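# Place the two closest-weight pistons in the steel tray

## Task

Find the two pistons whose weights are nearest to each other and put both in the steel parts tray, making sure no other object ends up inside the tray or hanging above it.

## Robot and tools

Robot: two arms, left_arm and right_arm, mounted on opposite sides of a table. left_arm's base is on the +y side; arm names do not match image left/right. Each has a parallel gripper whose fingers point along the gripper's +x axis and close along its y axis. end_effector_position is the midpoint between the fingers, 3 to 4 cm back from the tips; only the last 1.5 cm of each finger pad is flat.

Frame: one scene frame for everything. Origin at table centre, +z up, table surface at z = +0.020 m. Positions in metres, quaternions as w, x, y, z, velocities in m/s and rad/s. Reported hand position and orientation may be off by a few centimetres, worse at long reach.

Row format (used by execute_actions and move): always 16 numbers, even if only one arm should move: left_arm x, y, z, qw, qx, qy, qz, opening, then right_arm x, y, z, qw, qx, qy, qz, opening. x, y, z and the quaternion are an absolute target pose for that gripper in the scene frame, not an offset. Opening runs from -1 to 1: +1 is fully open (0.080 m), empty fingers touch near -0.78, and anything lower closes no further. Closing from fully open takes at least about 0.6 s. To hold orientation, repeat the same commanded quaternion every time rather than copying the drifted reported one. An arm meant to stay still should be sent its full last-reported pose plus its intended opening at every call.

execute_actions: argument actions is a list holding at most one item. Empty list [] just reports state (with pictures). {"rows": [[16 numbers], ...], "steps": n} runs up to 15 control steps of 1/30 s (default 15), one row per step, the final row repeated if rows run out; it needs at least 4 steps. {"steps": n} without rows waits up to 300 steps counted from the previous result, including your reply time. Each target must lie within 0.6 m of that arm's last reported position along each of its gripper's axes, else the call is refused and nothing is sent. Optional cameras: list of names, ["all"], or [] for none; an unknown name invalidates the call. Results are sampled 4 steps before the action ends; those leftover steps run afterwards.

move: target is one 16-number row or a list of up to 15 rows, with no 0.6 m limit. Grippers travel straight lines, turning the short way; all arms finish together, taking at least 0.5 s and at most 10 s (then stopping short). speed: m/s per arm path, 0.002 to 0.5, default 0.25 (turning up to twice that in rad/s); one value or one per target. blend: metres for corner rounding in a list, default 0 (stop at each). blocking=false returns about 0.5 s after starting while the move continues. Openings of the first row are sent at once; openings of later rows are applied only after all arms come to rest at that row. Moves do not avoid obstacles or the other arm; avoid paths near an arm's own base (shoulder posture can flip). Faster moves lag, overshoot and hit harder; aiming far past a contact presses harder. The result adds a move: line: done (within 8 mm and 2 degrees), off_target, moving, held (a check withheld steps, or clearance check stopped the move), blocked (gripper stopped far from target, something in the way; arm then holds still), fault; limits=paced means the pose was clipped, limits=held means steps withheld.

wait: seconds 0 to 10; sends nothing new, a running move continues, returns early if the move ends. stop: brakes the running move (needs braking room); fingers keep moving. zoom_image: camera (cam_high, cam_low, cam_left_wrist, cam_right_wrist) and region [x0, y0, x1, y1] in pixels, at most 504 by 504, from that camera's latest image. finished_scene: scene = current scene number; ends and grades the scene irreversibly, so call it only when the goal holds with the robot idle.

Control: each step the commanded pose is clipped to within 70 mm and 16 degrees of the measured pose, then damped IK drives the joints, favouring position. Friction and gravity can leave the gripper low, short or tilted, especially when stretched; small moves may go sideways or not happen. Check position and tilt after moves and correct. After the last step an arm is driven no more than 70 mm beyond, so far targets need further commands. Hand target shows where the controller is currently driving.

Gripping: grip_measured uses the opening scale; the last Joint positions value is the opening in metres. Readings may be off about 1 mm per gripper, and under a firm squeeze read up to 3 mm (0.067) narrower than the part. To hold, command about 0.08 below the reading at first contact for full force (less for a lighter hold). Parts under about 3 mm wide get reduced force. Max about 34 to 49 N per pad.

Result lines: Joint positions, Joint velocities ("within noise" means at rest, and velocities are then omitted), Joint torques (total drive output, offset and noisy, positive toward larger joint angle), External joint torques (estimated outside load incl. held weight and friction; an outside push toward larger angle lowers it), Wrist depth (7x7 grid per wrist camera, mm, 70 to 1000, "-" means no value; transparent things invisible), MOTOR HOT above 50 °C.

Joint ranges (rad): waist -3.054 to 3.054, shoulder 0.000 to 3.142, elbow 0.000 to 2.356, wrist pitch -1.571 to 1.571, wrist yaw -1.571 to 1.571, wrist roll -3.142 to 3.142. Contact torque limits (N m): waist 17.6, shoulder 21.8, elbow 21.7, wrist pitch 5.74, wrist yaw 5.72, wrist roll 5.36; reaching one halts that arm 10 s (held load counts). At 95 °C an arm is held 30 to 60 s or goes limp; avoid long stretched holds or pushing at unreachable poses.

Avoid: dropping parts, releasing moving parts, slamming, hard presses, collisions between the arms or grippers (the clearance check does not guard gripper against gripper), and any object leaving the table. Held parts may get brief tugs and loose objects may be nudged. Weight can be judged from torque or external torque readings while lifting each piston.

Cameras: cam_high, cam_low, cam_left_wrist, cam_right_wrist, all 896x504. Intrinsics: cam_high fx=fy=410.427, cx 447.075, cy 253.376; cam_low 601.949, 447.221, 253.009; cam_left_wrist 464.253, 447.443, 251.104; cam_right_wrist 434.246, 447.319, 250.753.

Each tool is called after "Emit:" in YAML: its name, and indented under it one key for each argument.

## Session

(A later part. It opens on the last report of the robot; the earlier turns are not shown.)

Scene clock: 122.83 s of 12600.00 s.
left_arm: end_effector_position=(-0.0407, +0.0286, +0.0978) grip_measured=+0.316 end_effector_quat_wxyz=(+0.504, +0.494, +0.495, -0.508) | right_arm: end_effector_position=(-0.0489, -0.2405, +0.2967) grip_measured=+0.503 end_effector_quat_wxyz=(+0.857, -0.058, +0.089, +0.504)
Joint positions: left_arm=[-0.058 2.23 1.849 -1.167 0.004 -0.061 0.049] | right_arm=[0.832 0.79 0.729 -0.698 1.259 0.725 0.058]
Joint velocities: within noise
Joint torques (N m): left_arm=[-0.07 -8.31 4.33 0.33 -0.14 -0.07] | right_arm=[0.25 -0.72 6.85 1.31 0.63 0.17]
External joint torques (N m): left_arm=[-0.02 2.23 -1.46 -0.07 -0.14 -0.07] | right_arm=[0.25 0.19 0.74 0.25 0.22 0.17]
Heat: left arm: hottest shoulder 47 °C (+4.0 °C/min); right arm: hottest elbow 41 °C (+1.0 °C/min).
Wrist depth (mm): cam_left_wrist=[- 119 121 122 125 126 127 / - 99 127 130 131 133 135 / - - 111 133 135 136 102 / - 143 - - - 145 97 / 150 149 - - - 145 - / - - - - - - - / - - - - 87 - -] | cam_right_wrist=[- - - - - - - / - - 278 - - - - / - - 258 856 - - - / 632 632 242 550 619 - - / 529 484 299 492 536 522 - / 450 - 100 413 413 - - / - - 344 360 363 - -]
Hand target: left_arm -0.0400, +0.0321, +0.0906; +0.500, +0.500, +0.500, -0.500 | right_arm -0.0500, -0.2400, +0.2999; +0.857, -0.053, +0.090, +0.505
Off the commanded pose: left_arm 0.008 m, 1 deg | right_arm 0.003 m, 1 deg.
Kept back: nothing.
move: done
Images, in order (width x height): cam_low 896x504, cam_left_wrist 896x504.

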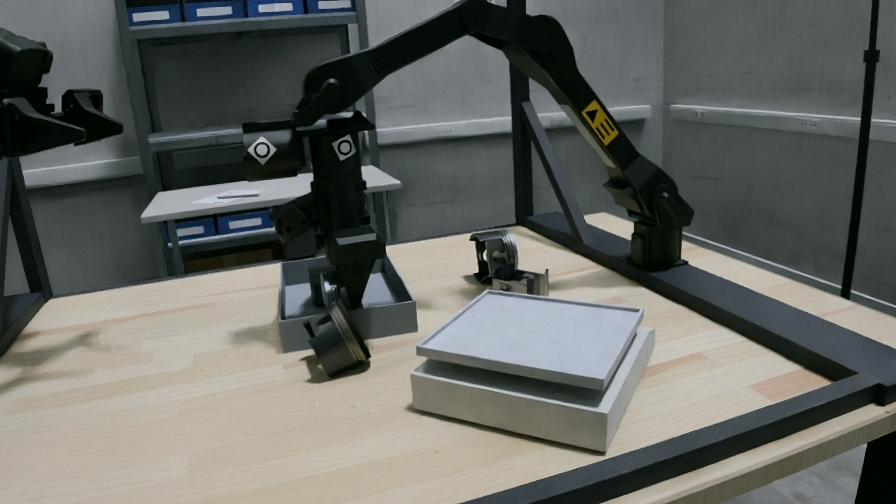

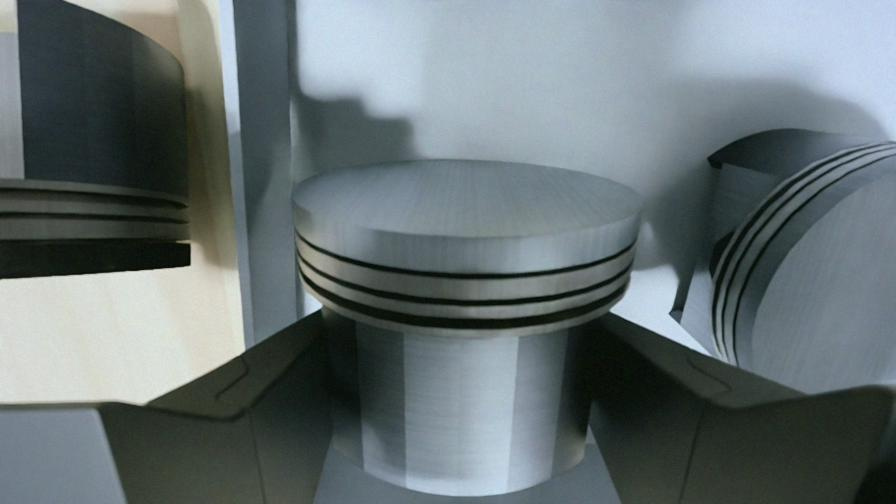

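Emit:
move:
  target:
    - [-0.042, 0.033, 0.17, 0.5, 0.5, 0.5, -0.5, 0.1, -0.05, -0.24, 0.3, 0.857, -0.053, 0.09, 0.505, 0.5]
    - [-0.035, 0.166, 0.17, 0.5, 0.5, 0.5, -0.5, 0.1, -0.05, -0.24, 0.3, 0.857, -0.053, 0.09, 0.505, 0.5]
    - [-0.035, 0.166, 0.103, 0.5, 0.5, 0.5, -0.5, 0.1, -0.05, -0.24, 0.3, 0.857, -0.053, 0.09, 0.505, 0.5]
    - [-0.035, 0.166, 0.091, 0.5, 0.5, 0.5, -0.5, 0.1, -0.05, -0.24, 0.3, 0.857, -0.053, 0.09, 0.505, 0.5]
  speed: [0.2,0.3,0.2,0.06]
  blend: [0.02,0.02,0.005,0]
  cameras: ["cam_left_wrist","cam_low","cam_high"]

Emit:
zoom_image:
  camera: "cam_low"
  region: [300, 180, 600, 390]

Scene clock: 124.97 s of 12600.00 s.
left_arm: end_effector_position=(-0.0344, +0.1642, +0.0942) grip_measured=+0.316 end_effector_quat_wxyz=(+0.502, +0.497, +0.498, -0.503) | right_arm: end_effector_position=(-0.0489, -0.2405, +0.2967) grip_measured=+0.503 end_effector_quat_wxyz=(+0.857, -0.058, +0.089, +0.504)
Joint positions: left_arm=[-0.066 1.735 1.127 -0.953 0.003 -0.071 0.049] | right_arm=[0.832 0.79 0.729 -0.698 1.259 0.725 0.058]
Joint velocities: within noise
Joint torques (N m): left_arm=[-0.41 -5.24 4.43 0.51 -0.11 -0.13] | right_arm=[0.1 -0.75 6.92 1.24 0.61 0.17]
External joint torques (N m): left_arm=[-0.46 1.43 -0.91 0.17 -0.09 -0.12] | right_arm=[0.1 0.19 0.77 0.17 0.2 0.17]
Heat: left arm: hottest shoulder 47 °C (+4.0 °C/min); right arm: hottest elbow 41 °C (+1.0 °C/min).
Wrist depth (mm): cam_left_wrist=[119 121 122 124 126 123 123 / 125 127 128 130 131 133 135 / 133 133 132 126 135 141 143 / 138 142 - - - 148 152 / 128 146 - - - 158 162 / - - - - - - 169 / - - - - 87 - -] | cam_right_wrist=[- - - - - - - / - - - - - - - / - - 416 850 - - - / 635 598 480 557 613 - - / 528 523 479 515 535 529 - / 450 - 100 415 411 - - / - - 345 364 363 - -]
Hand target: left_arm -0.0350, +0.1661, +0.0910; +0.500, +0.500, +0.500, -0.500 | right_arm -0.0500, -0.2400, +0.2999; +0.857, -0.053, +0.090, +0.505
Off the commanded pose: left_arm 0.004 m, 1 deg | right_arm 0.003 m, 1 deg.
Kept back: nothing.
move: done
Images, in order (width x height): cam_high 896x504, cam_low 896x504, cam_left_wrist 896x504.

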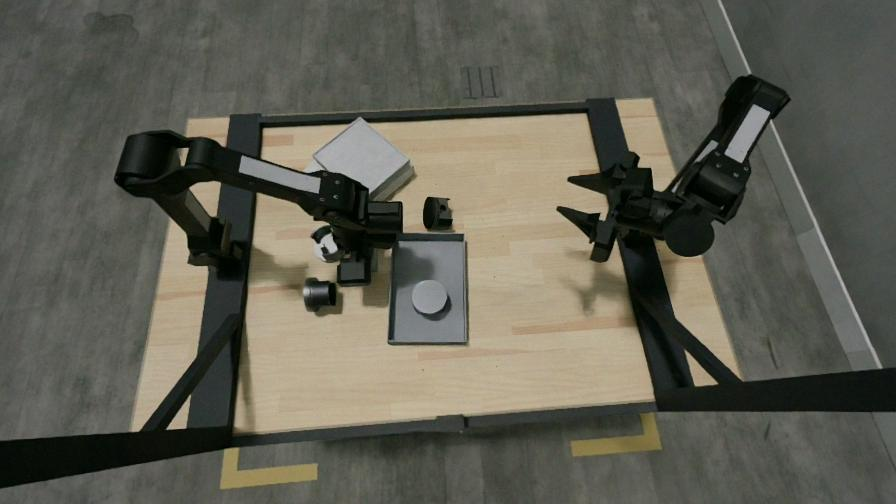

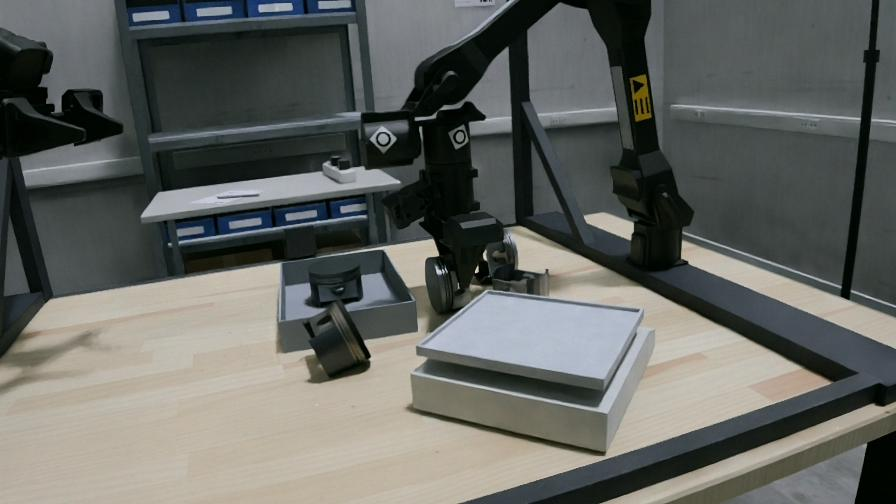

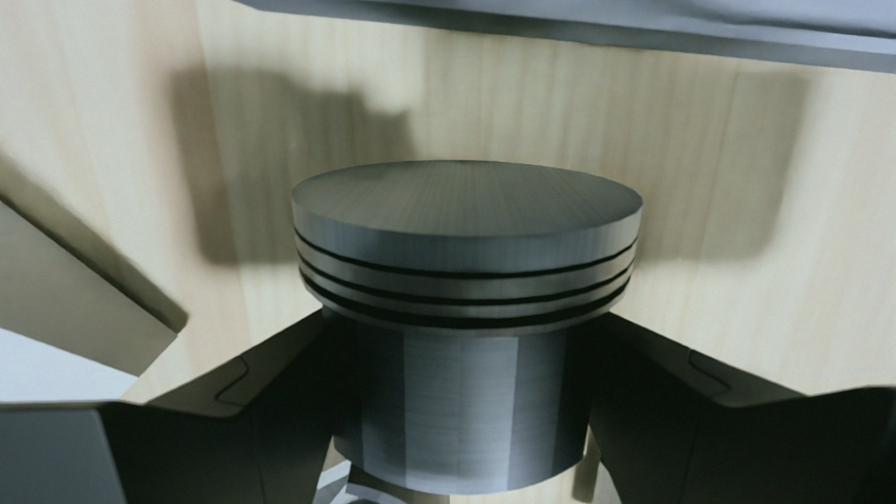

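Scaled by 1.680.

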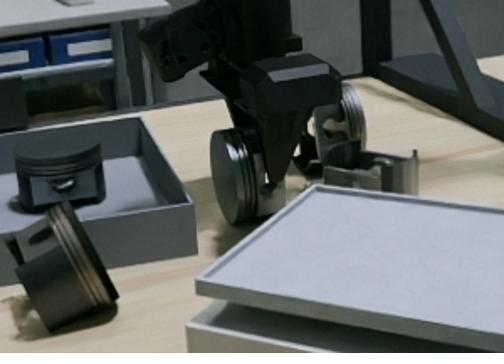

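Emit:
move:
  target:
    - [-0.035, 0.166, 0.0893, 0.5, 0.5, 0.5, -0.5, 0.1, -0.05, -0.24, 0.3, 0.857, -0.053, 0.09, 0.505, 0.5]
    - [-0.035, 0.166, 0.0895, 0.5, 0.5, 0.5, -0.5, 0.7, -0.05, -0.24, 0.3, 0.857, -0.053, 0.09, 0.505, 0.5]
  speed: 0.05
  cameras: ["cam_left_wrist"]

Scene clock: 126.50 s of 12600.00 s.
left_arm: end_effector_position=(-0.0344, +0.1637, +0.0931) grip_measured=+0.697 end_effector_quat_wxyz=(+0.502, +0.496, +0.498, -0.504) | right_arm: end_effector_position=(-0.0489, -0.2405, +0.2967) grip_measured=+0.503 end_effector_quat_wxyz=(+0.857, -0.058, +0.089, +0.504)
Joint positions: left_arm=[-0.066 1.736 1.124 -0.946 0.003 -0.071 0.066] | right_arm=[0.832 0.79 0.729 -0.698 1.259 0.725 0.058]
Joint velocities: within noise
Joint torques (N m): left_arm=[-0.38 -5.15 4.36 0.48 -0.1 -0.13] | right_arm=[0.16 -0.56 6.84 1.23 0.64 0.17]
External joint torques (N m): left_arm=[-0.38 1.59 -1.1 0.1 -0.1 -0.13] | right_arm=[0.15 0.4 0.67 0.16 0.23 0.17]
Heat: left arm: hottest shoulder 46 °C (+2.0 °C/min); right arm: hottest elbow 41 °C (+1.0 °C/min).
Wrist depth (mm): cam_left_wrist=[119 120 122 123 125 123 123 / 125 126 128 130 131 133 134 / 132 133 131 129 136 140 143 / 139 141 - - 85 148 152 / 130 146 - - 111 156 161 / - - 82 - 164 - - / - - - - 175 - -] | cam_right_wrist=[- - - - - - - / - - - - - - - / - - 416 853 - - - / 633 605 486 562 615 - - / 527 527 480 518 540 523 - / 451 - 100 412 411 - - / - - 344 364 364 - -]
Hand target: left_arm -0.0349, +0.1661, +0.0895; +0.500, +0.500, +0.500, -0.500 | right_arm -0.0500, -0.2400, +0.2999; +0.857, -0.053, +0.090, +0.505
Off the commanded pose: left_arm 0.004 m, 1 deg | right_arm 0.003 m, 1 deg.
Kept back: nothing.
move: done
Images, in order (width x height): cam_left_wrist 896x504.

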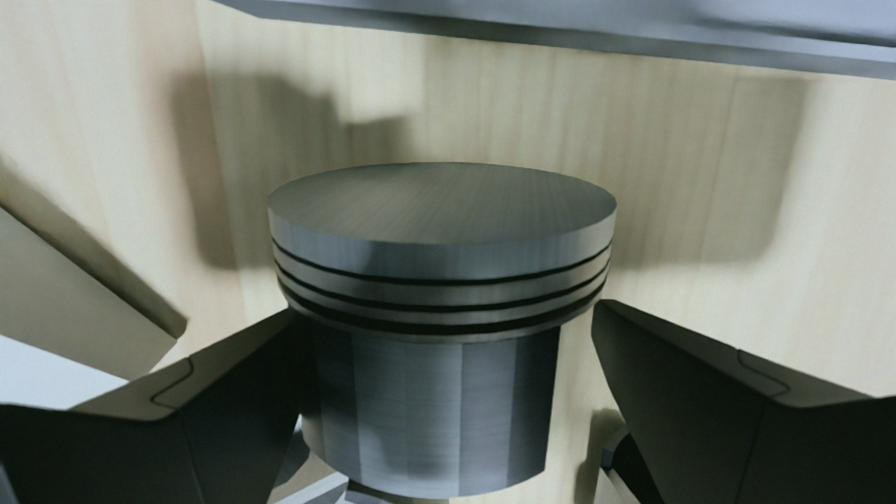

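Emit:
move:
  target:
    - [-0.033, 0.166, 0.0895, 0.5, 0.5, 0.5, -0.5, 1, -0.05, -0.24, 0.3, 0.857, -0.053, 0.09, 0.505, 0.5]
    - [-0.032, 0.166, 0.16, 0.5, 0.5, 0.5, -0.5, 1, -0.05, -0.24, 0.3, 0.857, -0.053, 0.09, 0.505, 0.5]
    - [-0.105, 0.22, 0.18, 0.5, 0.5, 0.5, -0.5, 1, -0.05, -0.24, 0.3, 0.857, -0.053, 0.09, 0.505, 0.5]
  speed: [0.05,0.15,0.3]
  blend: [0,0.02,0]
  cameras: ["cam_left_wrist","cam_high","cam_low"]

Emit:
zoom_image:
  camera: "cam_high"
  region: [380, 180, 490, 360]

Scene clock: 128.70 s of 12600.00 s.
left_arm: end_effector_position=(-0.1054, +0.2169, +0.1810) grip_measured=+1.000 end_effector_quat_wxyz=(+0.500, +0.498, +0.500, -0.502) | right_arm: end_effector_position=(-0.0489, -0.2405, +0.2967) grip_measured=+0.503 end_effector_quat_wxyz=(+0.857, -0.058, +0.089, +0.504)
Joint positions: left_arm=[-0.352 1.536 1.267 -1.296 0.003 -0.357 0.08] | right_arm=[0.832 0.79 0.729 -0.698 1.259 0.725 0.058]
Joint velocities: within noise
Joint torques (N m): left_arm=[-0.46 -5.53 4.36 0.3 -0.11 -0.13] | right_arm=[0.35 -0.76 6.81 1.26 0.63 0.18]
External joint torques (N m): left_arm=[-0.45 0.01 -1.45 -0.07 -0.1 -0.13] | right_arm=[0.35 0.15 0.71 0.2 0.23 0.18]
Heat: left arm: hottest shoulder 46 °C (+2.0 °C/min); right arm: hottest elbow 41 °C (+1.0 °C/min).
Wrist depth (mm): cam_left_wrist=[197 138 165 204 206 209 210 / 205 143 210 214 218 220 223 / 219 215 223 225 229 232 236 / 228 213 234 230 241 245 250 / 242 201 250 177 252 257 266 / - - 270 273 274 87 - / - - 288 292 294 - -] | cam_right_wrist=[298 391 - - - - - / - 381 - - - - - / 604 749 786 857 - - - / 635 636 626 565 612 - - / 530 523 479 515 538 528 - / 451 - 100 415 411 - - / - - 345 364 364 - -]
Hand target: left_arm -0.1050, +0.2200, +0.1800; +0.500, +0.500, +0.500, -0.500 | right_arm -0.0500, -0.2400, +0.2999; +0.857, -0.053, +0.090, +0.505
Off the commanded pose: left_arm 0.003 m, 0 deg | right_arm 0.003 m, 1 deg.
Kept back: nothing.
move: done
Images, in order (width x height): cam_high 896x504, cam_low 896x504, cam_left_wrist 896x504.

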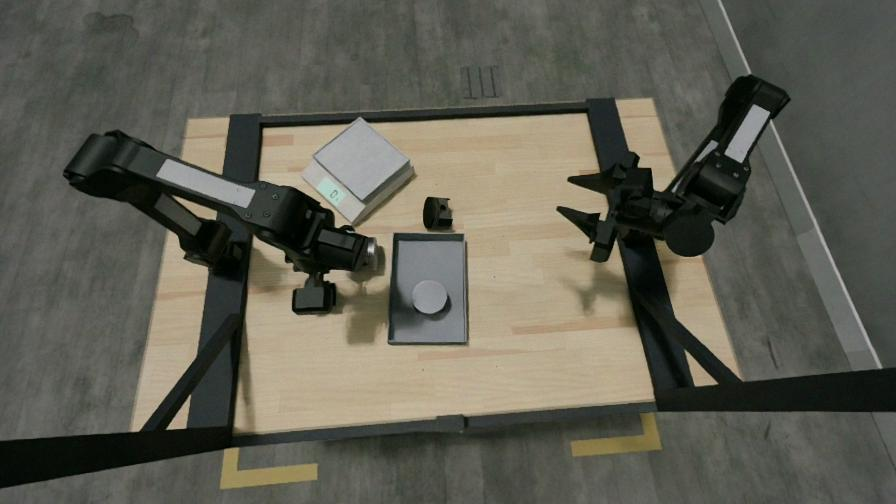

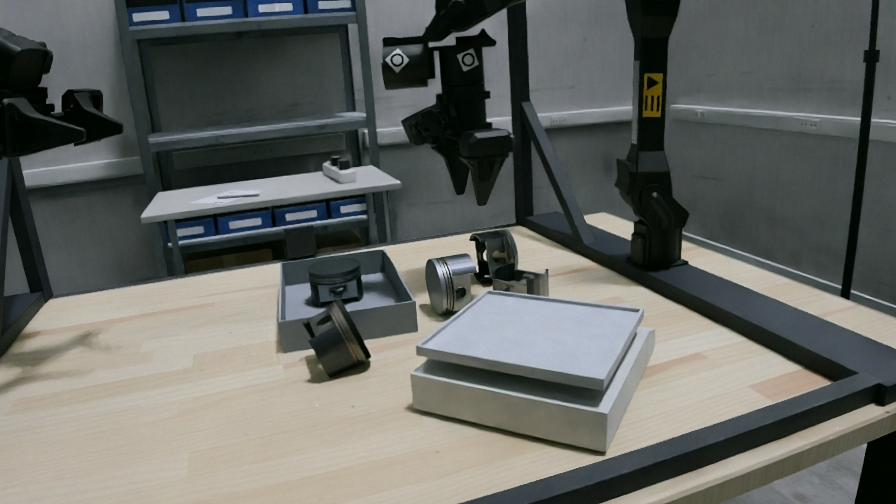

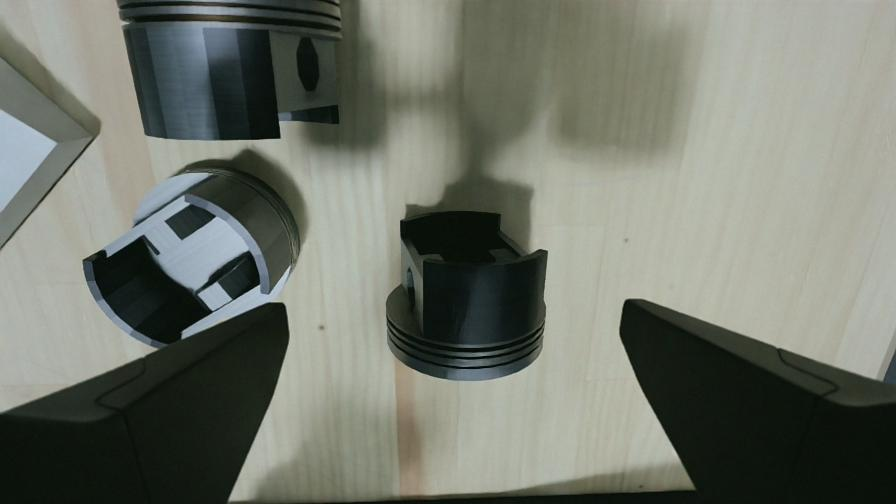

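Scaled by 2.800.

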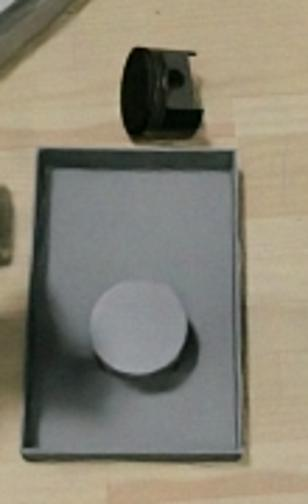

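Emit:
move:
  target:
    - [-0.1125, 0.245, 0.11, 0.5, 0.5, 0.5, -0.5, 1, -0.05, -0.24, 0.3, 0.857, -0.053, 0.09, 0.505, 0.5]
    - [-0.1125, 0.245, 0.081, 0.5, 0.5, 0.5, -0.5, 1, -0.05, -0.24, 0.3, 0.857, -0.053, 0.09, 0.505, 0.5]
    - [-0.1125, 0.245, 0.081, 0.5, 0.5, 0.5, -0.5, 0.15, -0.05, -0.24, 0.3, 0.857, -0.053, 0.09, 0.505, 0.5]
  speed: [0.2,0.1,0.1]
  blend: [0.005,0,0]
  cameras: ["cam_left_wrist"]

Scene clock: 130.60 s of 12600.00 s.
left_arm: end_effector_position=(-0.1126, +0.2419, +0.0855) grip_measured=+0.307 end_effector_quat_wxyz=(+0.503, +0.495, +0.497, -0.505) | right_arm: end_effector_position=(-0.0489, -0.2405, +0.2967) grip_measured=+0.503 end_effector_quat_wxyz=(+0.857, -0.058, +0.089, +0.504)
Joint positions: left_arm=[-0.419 1.533 0.873 -0.895 -0.002 -0.424 0.049] | right_arm=[0.832 0.79 0.729 -0.698 1.259 0.725 0.058]
Joint velocities: within noise
Joint torques (N m): left_arm=[-0.36 -3.17 3.99 0.68 0.06 -0.12] | right_arm=[0.27 -0.59 6.93 1.28 0.64 0.19]
External joint torques (N m): left_arm=[-0.36 1.88 -1.29 0.34 0.09 -0.12] | right_arm=[0.27 0.34 0.81 0.22 0.24 0.19]
Heat: left arm: hottest shoulder 46 °C (+3.0 °C/min); right arm: hottest elbow 41 °C (+1.0 °C/min).
Wrist depth (mm): cam_left_wrist=[112 114 118 119 120 121 123 / 121 122 123 125 127 128 130 / 120 128 130 131 133 135 137 / 108 134 135 133 140 142 144 / 107 141 130 139 110 151 153 / - - - - - - 161 / - - - - 83 - -] | cam_right_wrist=[- 411 - - - - - / - 402 - - - - - / 608 443 788 845 - - - / 632 529 610 561 617 - - / 530 523 481 510 536 526 - / 449 - 100 414 410 - - / - - 343 364 364 - -]
Hand target: left_arm -0.1125, +0.2450, +0.0811; +0.500, +0.500, +0.500, -0.500 | right_arm -0.0500, -0.2400, +0.2999; +0.857, -0.053, +0.090, +0.505
Off the commanded pose: left_arm 0.005 m, 1 deg | right_arm 0.003 m, 1 deg.
Kept back: nothing.
move: done
Images, in order (width x height): cam_left_wrist 896x504.

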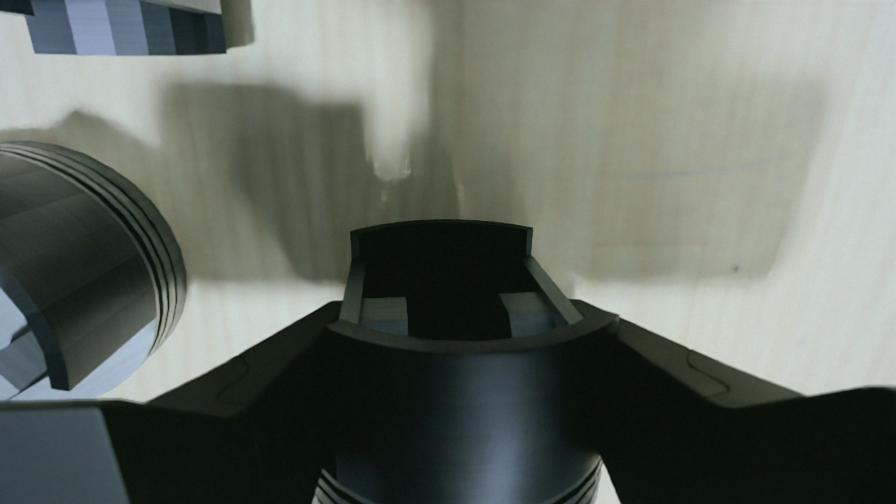

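Emit:
move:
  target:
    - [-0.1125, 0.24, 0.185, 0.5, 0.5, 0.5, -0.5, 0.12, -0.05, -0.24, 0.3, 0.857, -0.053, 0.09, 0.505, 0.5]
    - [-0.05, 0.024, 0.185, 0.5, 0.5, 0.5, -0.5, 0.12, -0.05, -0.24, 0.3, 0.857, -0.053, 0.09, 0.505, 0.5]
    - [-0.05, 0.024, 0.105, 0.5, 0.5, 0.5, -0.5, 0.12, -0.05, -0.24, 0.3, 0.857, -0.053, 0.09, 0.505, 0.5]
  speed: [0.2,0.3,0.15]
  blend: [0.02,0.02,0]
  cameras: ["cam_left_wrist","cam_high","cam_low"]

Scene clock: 133.13 s of 12600.00 s.
left_arm: end_effector_position=(-0.0494, +0.0227, +0.1079) grip_measured=+0.307 end_effector_quat_wxyz=(+0.503, +0.497, +0.499, -0.501) | right_arm: end_effector_position=(-0.0489, -0.2405, +0.2967) grip_measured=+0.503 end_effector_quat_wxyz=(+0.857, -0.058, +0.089, +0.504)
Joint positions: left_arm=[-0.078 2.269 1.954 -1.248 -0.001 -0.089 0.049] | right_arm=[0.832 0.79 0.729 -0.698 1.259 0.725 0.058]
Joint velocities: within noise
Joint torques (N m): left_arm=[-0.2 -9.43 4.85 0.44 0.03 0.14] | right_arm=[0.46 -0.67 6.79 1.25 0.61 0.2]
External joint torques (N m): left_arm=[-0.2 1.25 -0.87 0.07 0.04 0.14] | right_arm=[0.46 0.24 0.69 0.2 0.21 0.19]
Heat: left arm: hottest shoulder 46 °C (+3.0 °C/min); right arm: hottest elbow 41 °C (+1.0 °C/min).
Wrist depth (mm): cam_left_wrist=[126 127 126 129 131 131 133 / - 117 134 137 136 140 141 / - 111 142 143 145 135 100 / - 124 148 134 153 109 104 / 159 159 140 139 103 - 111 / - - - - - - - / - - - - 84 - -] | cam_right_wrist=[- 242 - - - - - / - 254 265 - - - - / - - 244 860 - - - / 634 636 228 551 620 - - / 526 328 288 495 537 527 - / 451 - 100 413 412 - - / - - 345 366 363 - -]
Hand target: left_arm -0.0500, +0.0240, +0.1050; +0.500, +0.500, +0.500, -0.500 | right_arm -0.0500, -0.2400, +0.2999; +0.857, -0.053, +0.090, +0.505
Off the commanded pose: left_arm 0.003 m, 1 deg | right_arm 0.003 m, 1 deg.
Kept back: nothing.
move: done
Images, in order (width x height): cam_high 896x504, cam_low 896x504, cam_left_wrist 896x504.

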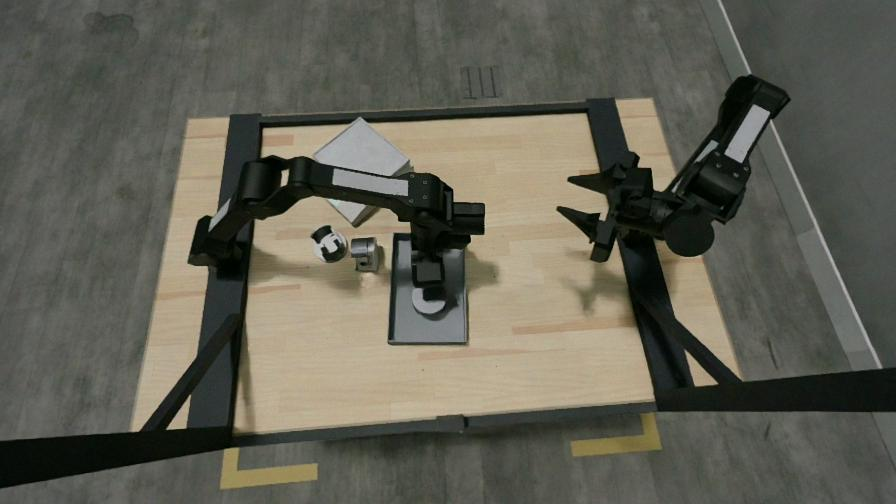

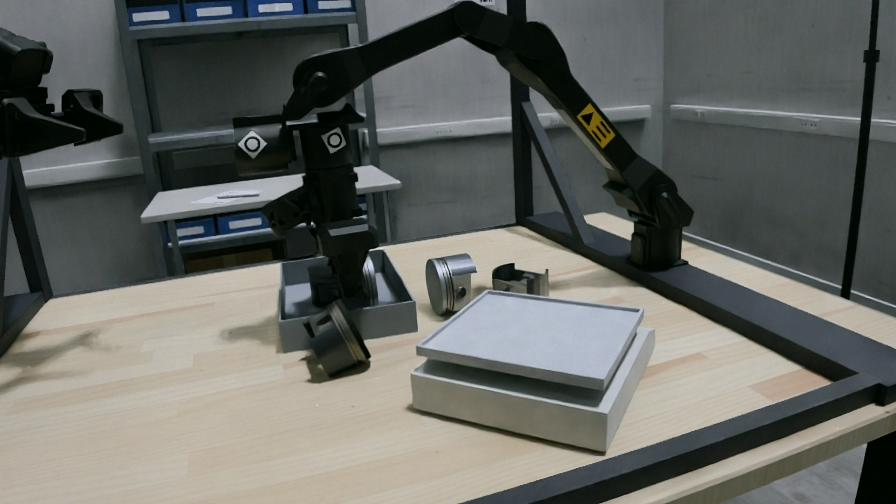

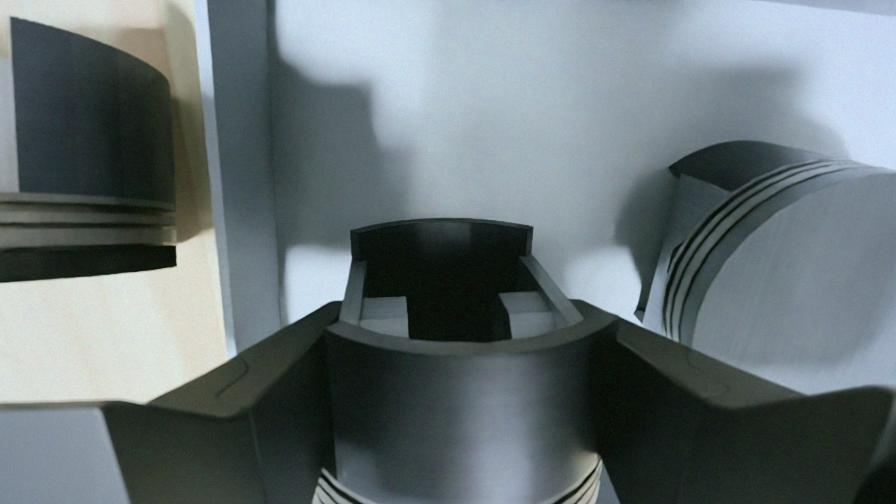

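Emit:
move:
  target:
    - [-0.043, 0.026, 0.102, 0.5, 0.5, 0.5, -0.5, 0.12, -0.05, -0.24, 0.3, 0.857, -0.053, 0.09, 0.505, 0.5]
    - [-0.043, 0.027, 0.088, 0.5, 0.5, 0.5, -0.5, 0.12, -0.05, -0.24, 0.3, 0.857, -0.053, 0.09, 0.505, 0.5]
  speed: [0.1,0.06]
  cameras: ["cam_left_wrist","cam_low"]

Scene clock: 134.07 s of 12600.00 s.
left_arm: end_effector_position=(-0.0439, +0.0254, +0.0932) grip_measured=+0.307 end_effector_quat_wxyz=(+0.503, +0.497, +0.498, -0.501) | right_arm: end_effector_position=(-0.0489, -0.2405, +0.2967) grip_measured=+0.503 end_effector_quat_wxyz=(+0.857, -0.058, +0.089, +0.504)
Joint positions: left_arm=[-0.066 2.262 1.884 -1.185 -0.001 -0.074 0.049] | right_arm=[0.832 0.79 0.729 -0.698 1.259 0.725 0.058]
Joint velocities: within noise
Joint torques (N m): left_arm=[0.12 -9.32 3.86 0.99 0.03 0.15] | right_arm=[0.2 -0.52 6.92 1.27 0.59 0.19]
External joint torques (N m): left_arm=[0.05 1.27 -1.83 0.63 0.05 0.15] | right_arm=[0.19 0.39 0.88 0.23 0.18 0.19]
Heat: left arm: hottest shoulder 46 °C (+3.0 °C/min); right arm: hottest elbow 41 °C (+1.0 °C/min).
Wrist depth (mm): cam_left_wrist=[- 100 117 117 119 120 122 / - - 120 125 126 127 129 / - - 128 131 132 134 103 / - 108 135 133 141 139 93 / 145 145 124 139 103 147 - / - - - - - - - / - - - - 84 - -] | cam_right_wrist=[- - - - - - - / - - 273 - - - - / - - 261 854 - - - / 633 662 235 549 621 - - / 525 484 294 494 538 523 - / 451 - 100 412 412 - - / - - 345 364 360 - -]
Hand target: left_arm -0.0431, +0.0271, +0.0880; +0.500, +0.500, +0.500, -0.500 | right_arm -0.0500, -0.2400, +0.2999; +0.857, -0.053, +0.090, +0.505
Off the commanded pose: left_arm 0.006 m, 0 deg | right_arm 0.003 m, 1 deg.
Kept back: nothing.
move: done
Images, in order (width x height): cam_low 896x504, cam_left_wrist 896x504.

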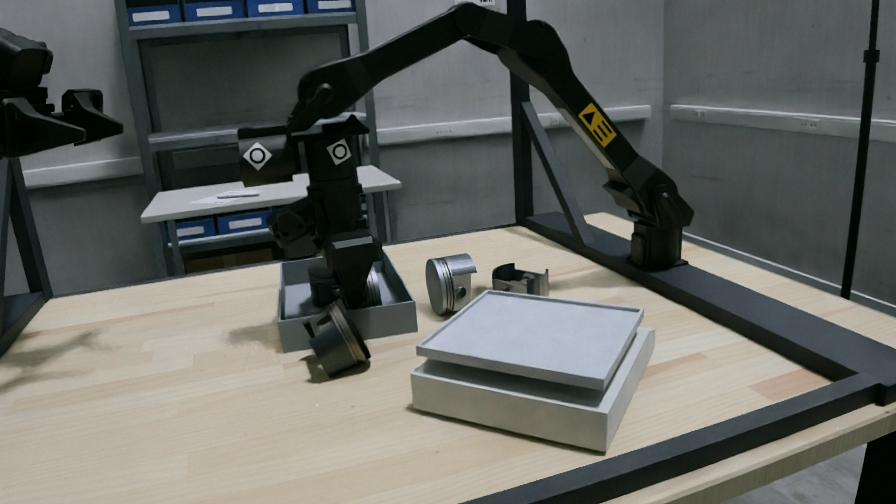

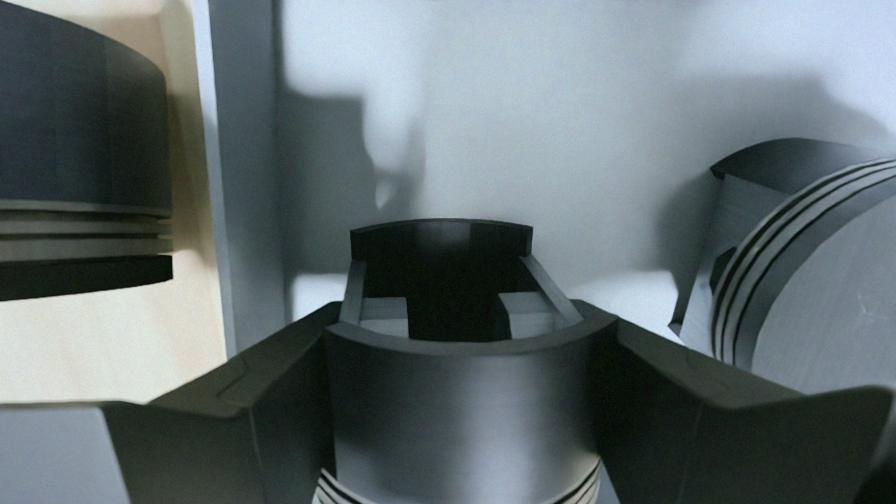

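Emit:
move:
  target:
    - [-0.043, 0.027, 0.090, 0.5, 0.5, 0.5, -0.5, 0.12, -0.05, -0.24, 0.3, 0.857, -0.053, 0.09, 0.505, 0.5]
    - [-0.043, 0.027, 0.090, 0.5, 0.5, 0.5, -0.5, 0.6, -0.05, -0.24, 0.3, 0.857, -0.053, 0.09, 0.505, 0.5]
  speed: 0.05
  cameras: ["cam_left_wrist","cam_low"]

Scene clock: 135.53 s of 12600.00 s.
left_arm: end_effector_position=(-0.0437, +0.0250, +0.0930) grip_measured=+0.596 end_effector_quat_wxyz=(+0.503, +0.497, +0.498, -0.502) | right_arm: end_effector_position=(-0.0489, -0.2405, +0.2967) grip_measured=+0.503 end_effector_quat_wxyz=(+0.857, -0.058, +0.089, +0.504)
Joint positions: left_arm=[-0.066 2.262 1.883 -1.182 -0.001 -0.073 0.062] | right_arm=[0.832 0.79 0.729 -0.698 1.259 0.725 0.058]
Joint velocities: within noise
Joint torques (N m): left_arm=[0.11 -9.5 4.57 0.43 0.04 0.15] | right_arm=[0.2 -0.51 6.75 1.26 0.63 0.18]
External joint torques (N m): left_arm=[0.11 1.25 -1.23 0.04 0.04 0.15] | right_arm=[0.2 0.43 0.63 0.2 0.22 0.18]
Heat: left arm: hottest shoulder 47 °C (+5.0 °C/min); right arm: hottest elbow 41 °C (+1.0 °C/min).
Wrist depth (mm): cam_left_wrist=[- 99 115 116 118 118 121 / - - 119 123 125 125 128 / - - 127 130 131 133 104 / - 108 134 132 139 139 93 / 144 143 124 134 105 146 - / - - - - - - - / - - - - - - -] | cam_right_wrist=[- - - - - - - / - - 272 - - - - / - - 265 855 - - - / 628 662 236 545 610 - - / 522 481 293 482 539 516 - / 449 - 100 415 409 - - / - - 345 363 362 - -]
Hand target: left_arm -0.0429, +0.0270, +0.0900; +0.500, +0.500, +0.500, -0.500 | right_arm -0.0500, -0.2400, +0.2999; +0.857, -0.053, +0.090, +0.505
Off the commanded pose: left_arm 0.004 m, 1 deg | right_arm 0.003 m, 1 deg.
Kept back: nothing.
move: done
Images, in order (width x height): cam_low 896x504, cam_left_wrist 896x504.

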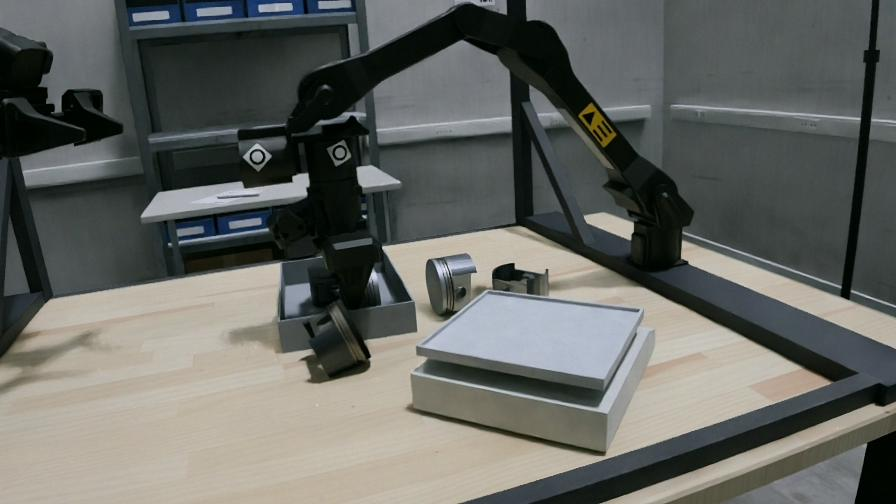

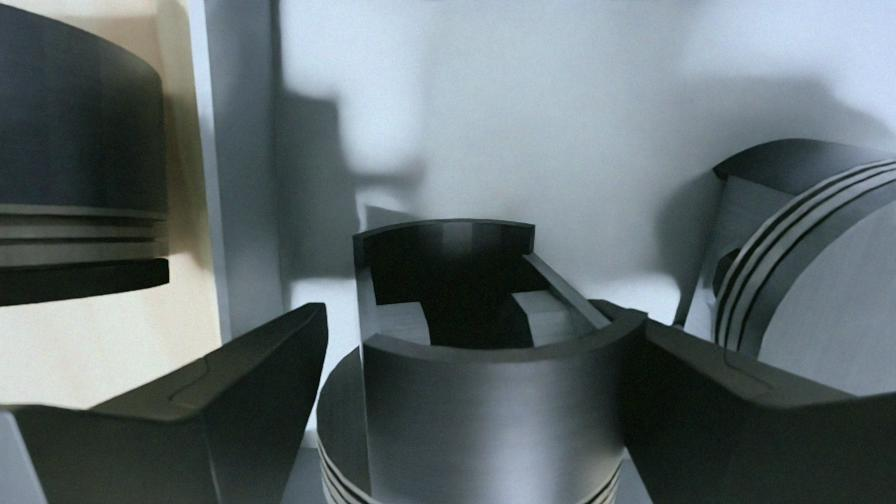

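Emit:
move:
  target:
    - [-0.043, 0.027, 0.091, 0.5, 0.5, 0.5, -0.5, 0.72, -0.05, -0.24, 0.3, 0.857, -0.053, 0.09, 0.505, 0.5]
    - [-0.044, 0.027, 0.105, 0.5, 0.5, 0.5, -0.5, 0.85, -0.05, -0.24, 0.3, 0.857, -0.053, 0.09, 0.505, 0.5]
    - [-0.044, 0.03, 0.17, 0.5, 0.5, 0.5, -0.5, 0.85, -0.05, -0.24, 0.3, 0.857, -0.053, 0.09, 0.505, 0.5]
  speed: [0.05,0.05,0.15]

Scene clock: 138.57 s of 12600.00 s.
left_arm: end_effector_position=(-0.0433, +0.0312, +0.1684) grip_measured=+0.847 end_effector_quat_wxyz=(+0.500, +0.501, +0.501, -0.498) | right_arm: end_effector_position=(-0.0489, -0.2405, +0.2967) grip_measured=+0.503 end_effector_quat_wxyz=(+0.857, -0.058, +0.089, +0.504)
Joint positions: left_arm=[-0.066 2.25 2.164 -1.49 -0.001 -0.073 0.073] | right_arm=[0.832 0.79 0.729 -0.698 1.259 0.725 0.058]
Joint velocities: within noise
Joint torques (N m): left_arm=[-0.14 -9.44 6.47 0.27 0.04 0.04] | right_arm=[0.31 -0.6 6.93 1.25 0.62 0.16]
External joint torques (N m): left_arm=[-0.14 1.1 0.78 -0.1 0.05 0.04] | right_arm=[0.31 0.34 0.82 0.2 0.22 0.16]
Heat: left arm: hottest shoulder 48 °C (+6.0 °C/min); right arm: hottest elbow 41 °C (+1.0 °C/min).
Wrist depth (mm): cam_left_wrist=[177 156 182 184 186 188 192 / 141 139 191 194 196 164 201 / 203 204 199 200 206 160 195 / 213 216 211 143 218 170 201 / 224 225 199 154 229 235 227 / - - 247 229 256 - - / - - 262 202 277 - -] | cam_right_wrist=[- 220 245 - - - - / - - 203 - - - - / - - 268 854 - - - / 632 295 271 548 621 - - / 530 528 480 513 535 529 - / 452 - 101 413 411 - - / - - 343 365 363 - -]
Hand target: left_arm -0.0439, +0.0300, +0.1700; +0.500, +0.500, +0.500, -0.500 | right_arm -0.0500, -0.2400, +0.2999; +0.857, -0.053, +0.090, +0.505
Off the commanded pose: left_arm 0.002 m, 0 deg | right_arm 0.003 m, 1 deg.
Kept back: nothing.
move: done

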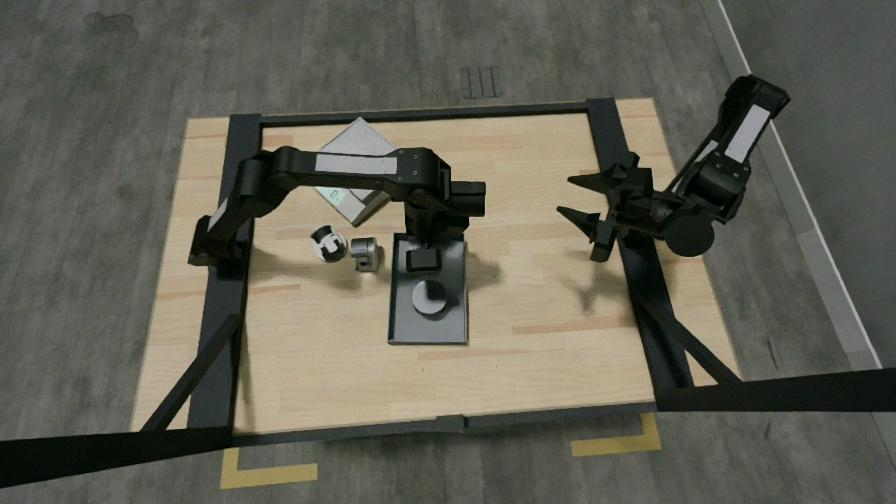

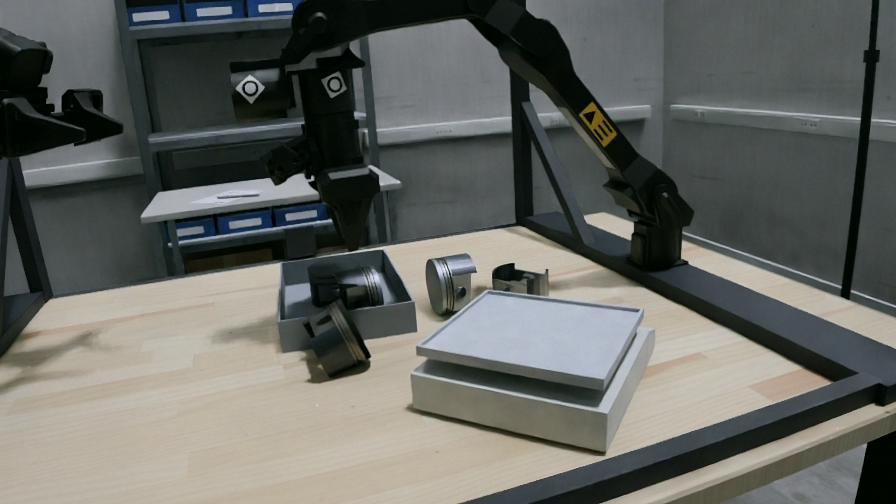

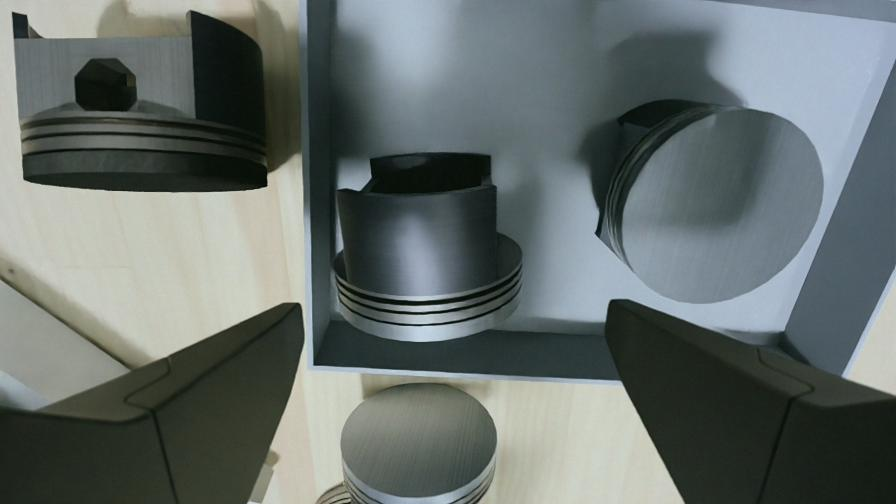

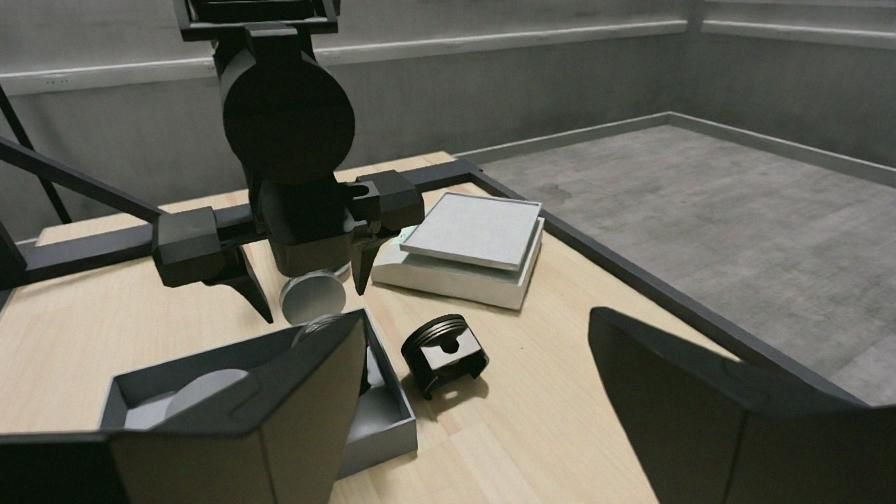

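Emit:
finished_scene:
  scene: 1

The scene is finished: the task was done.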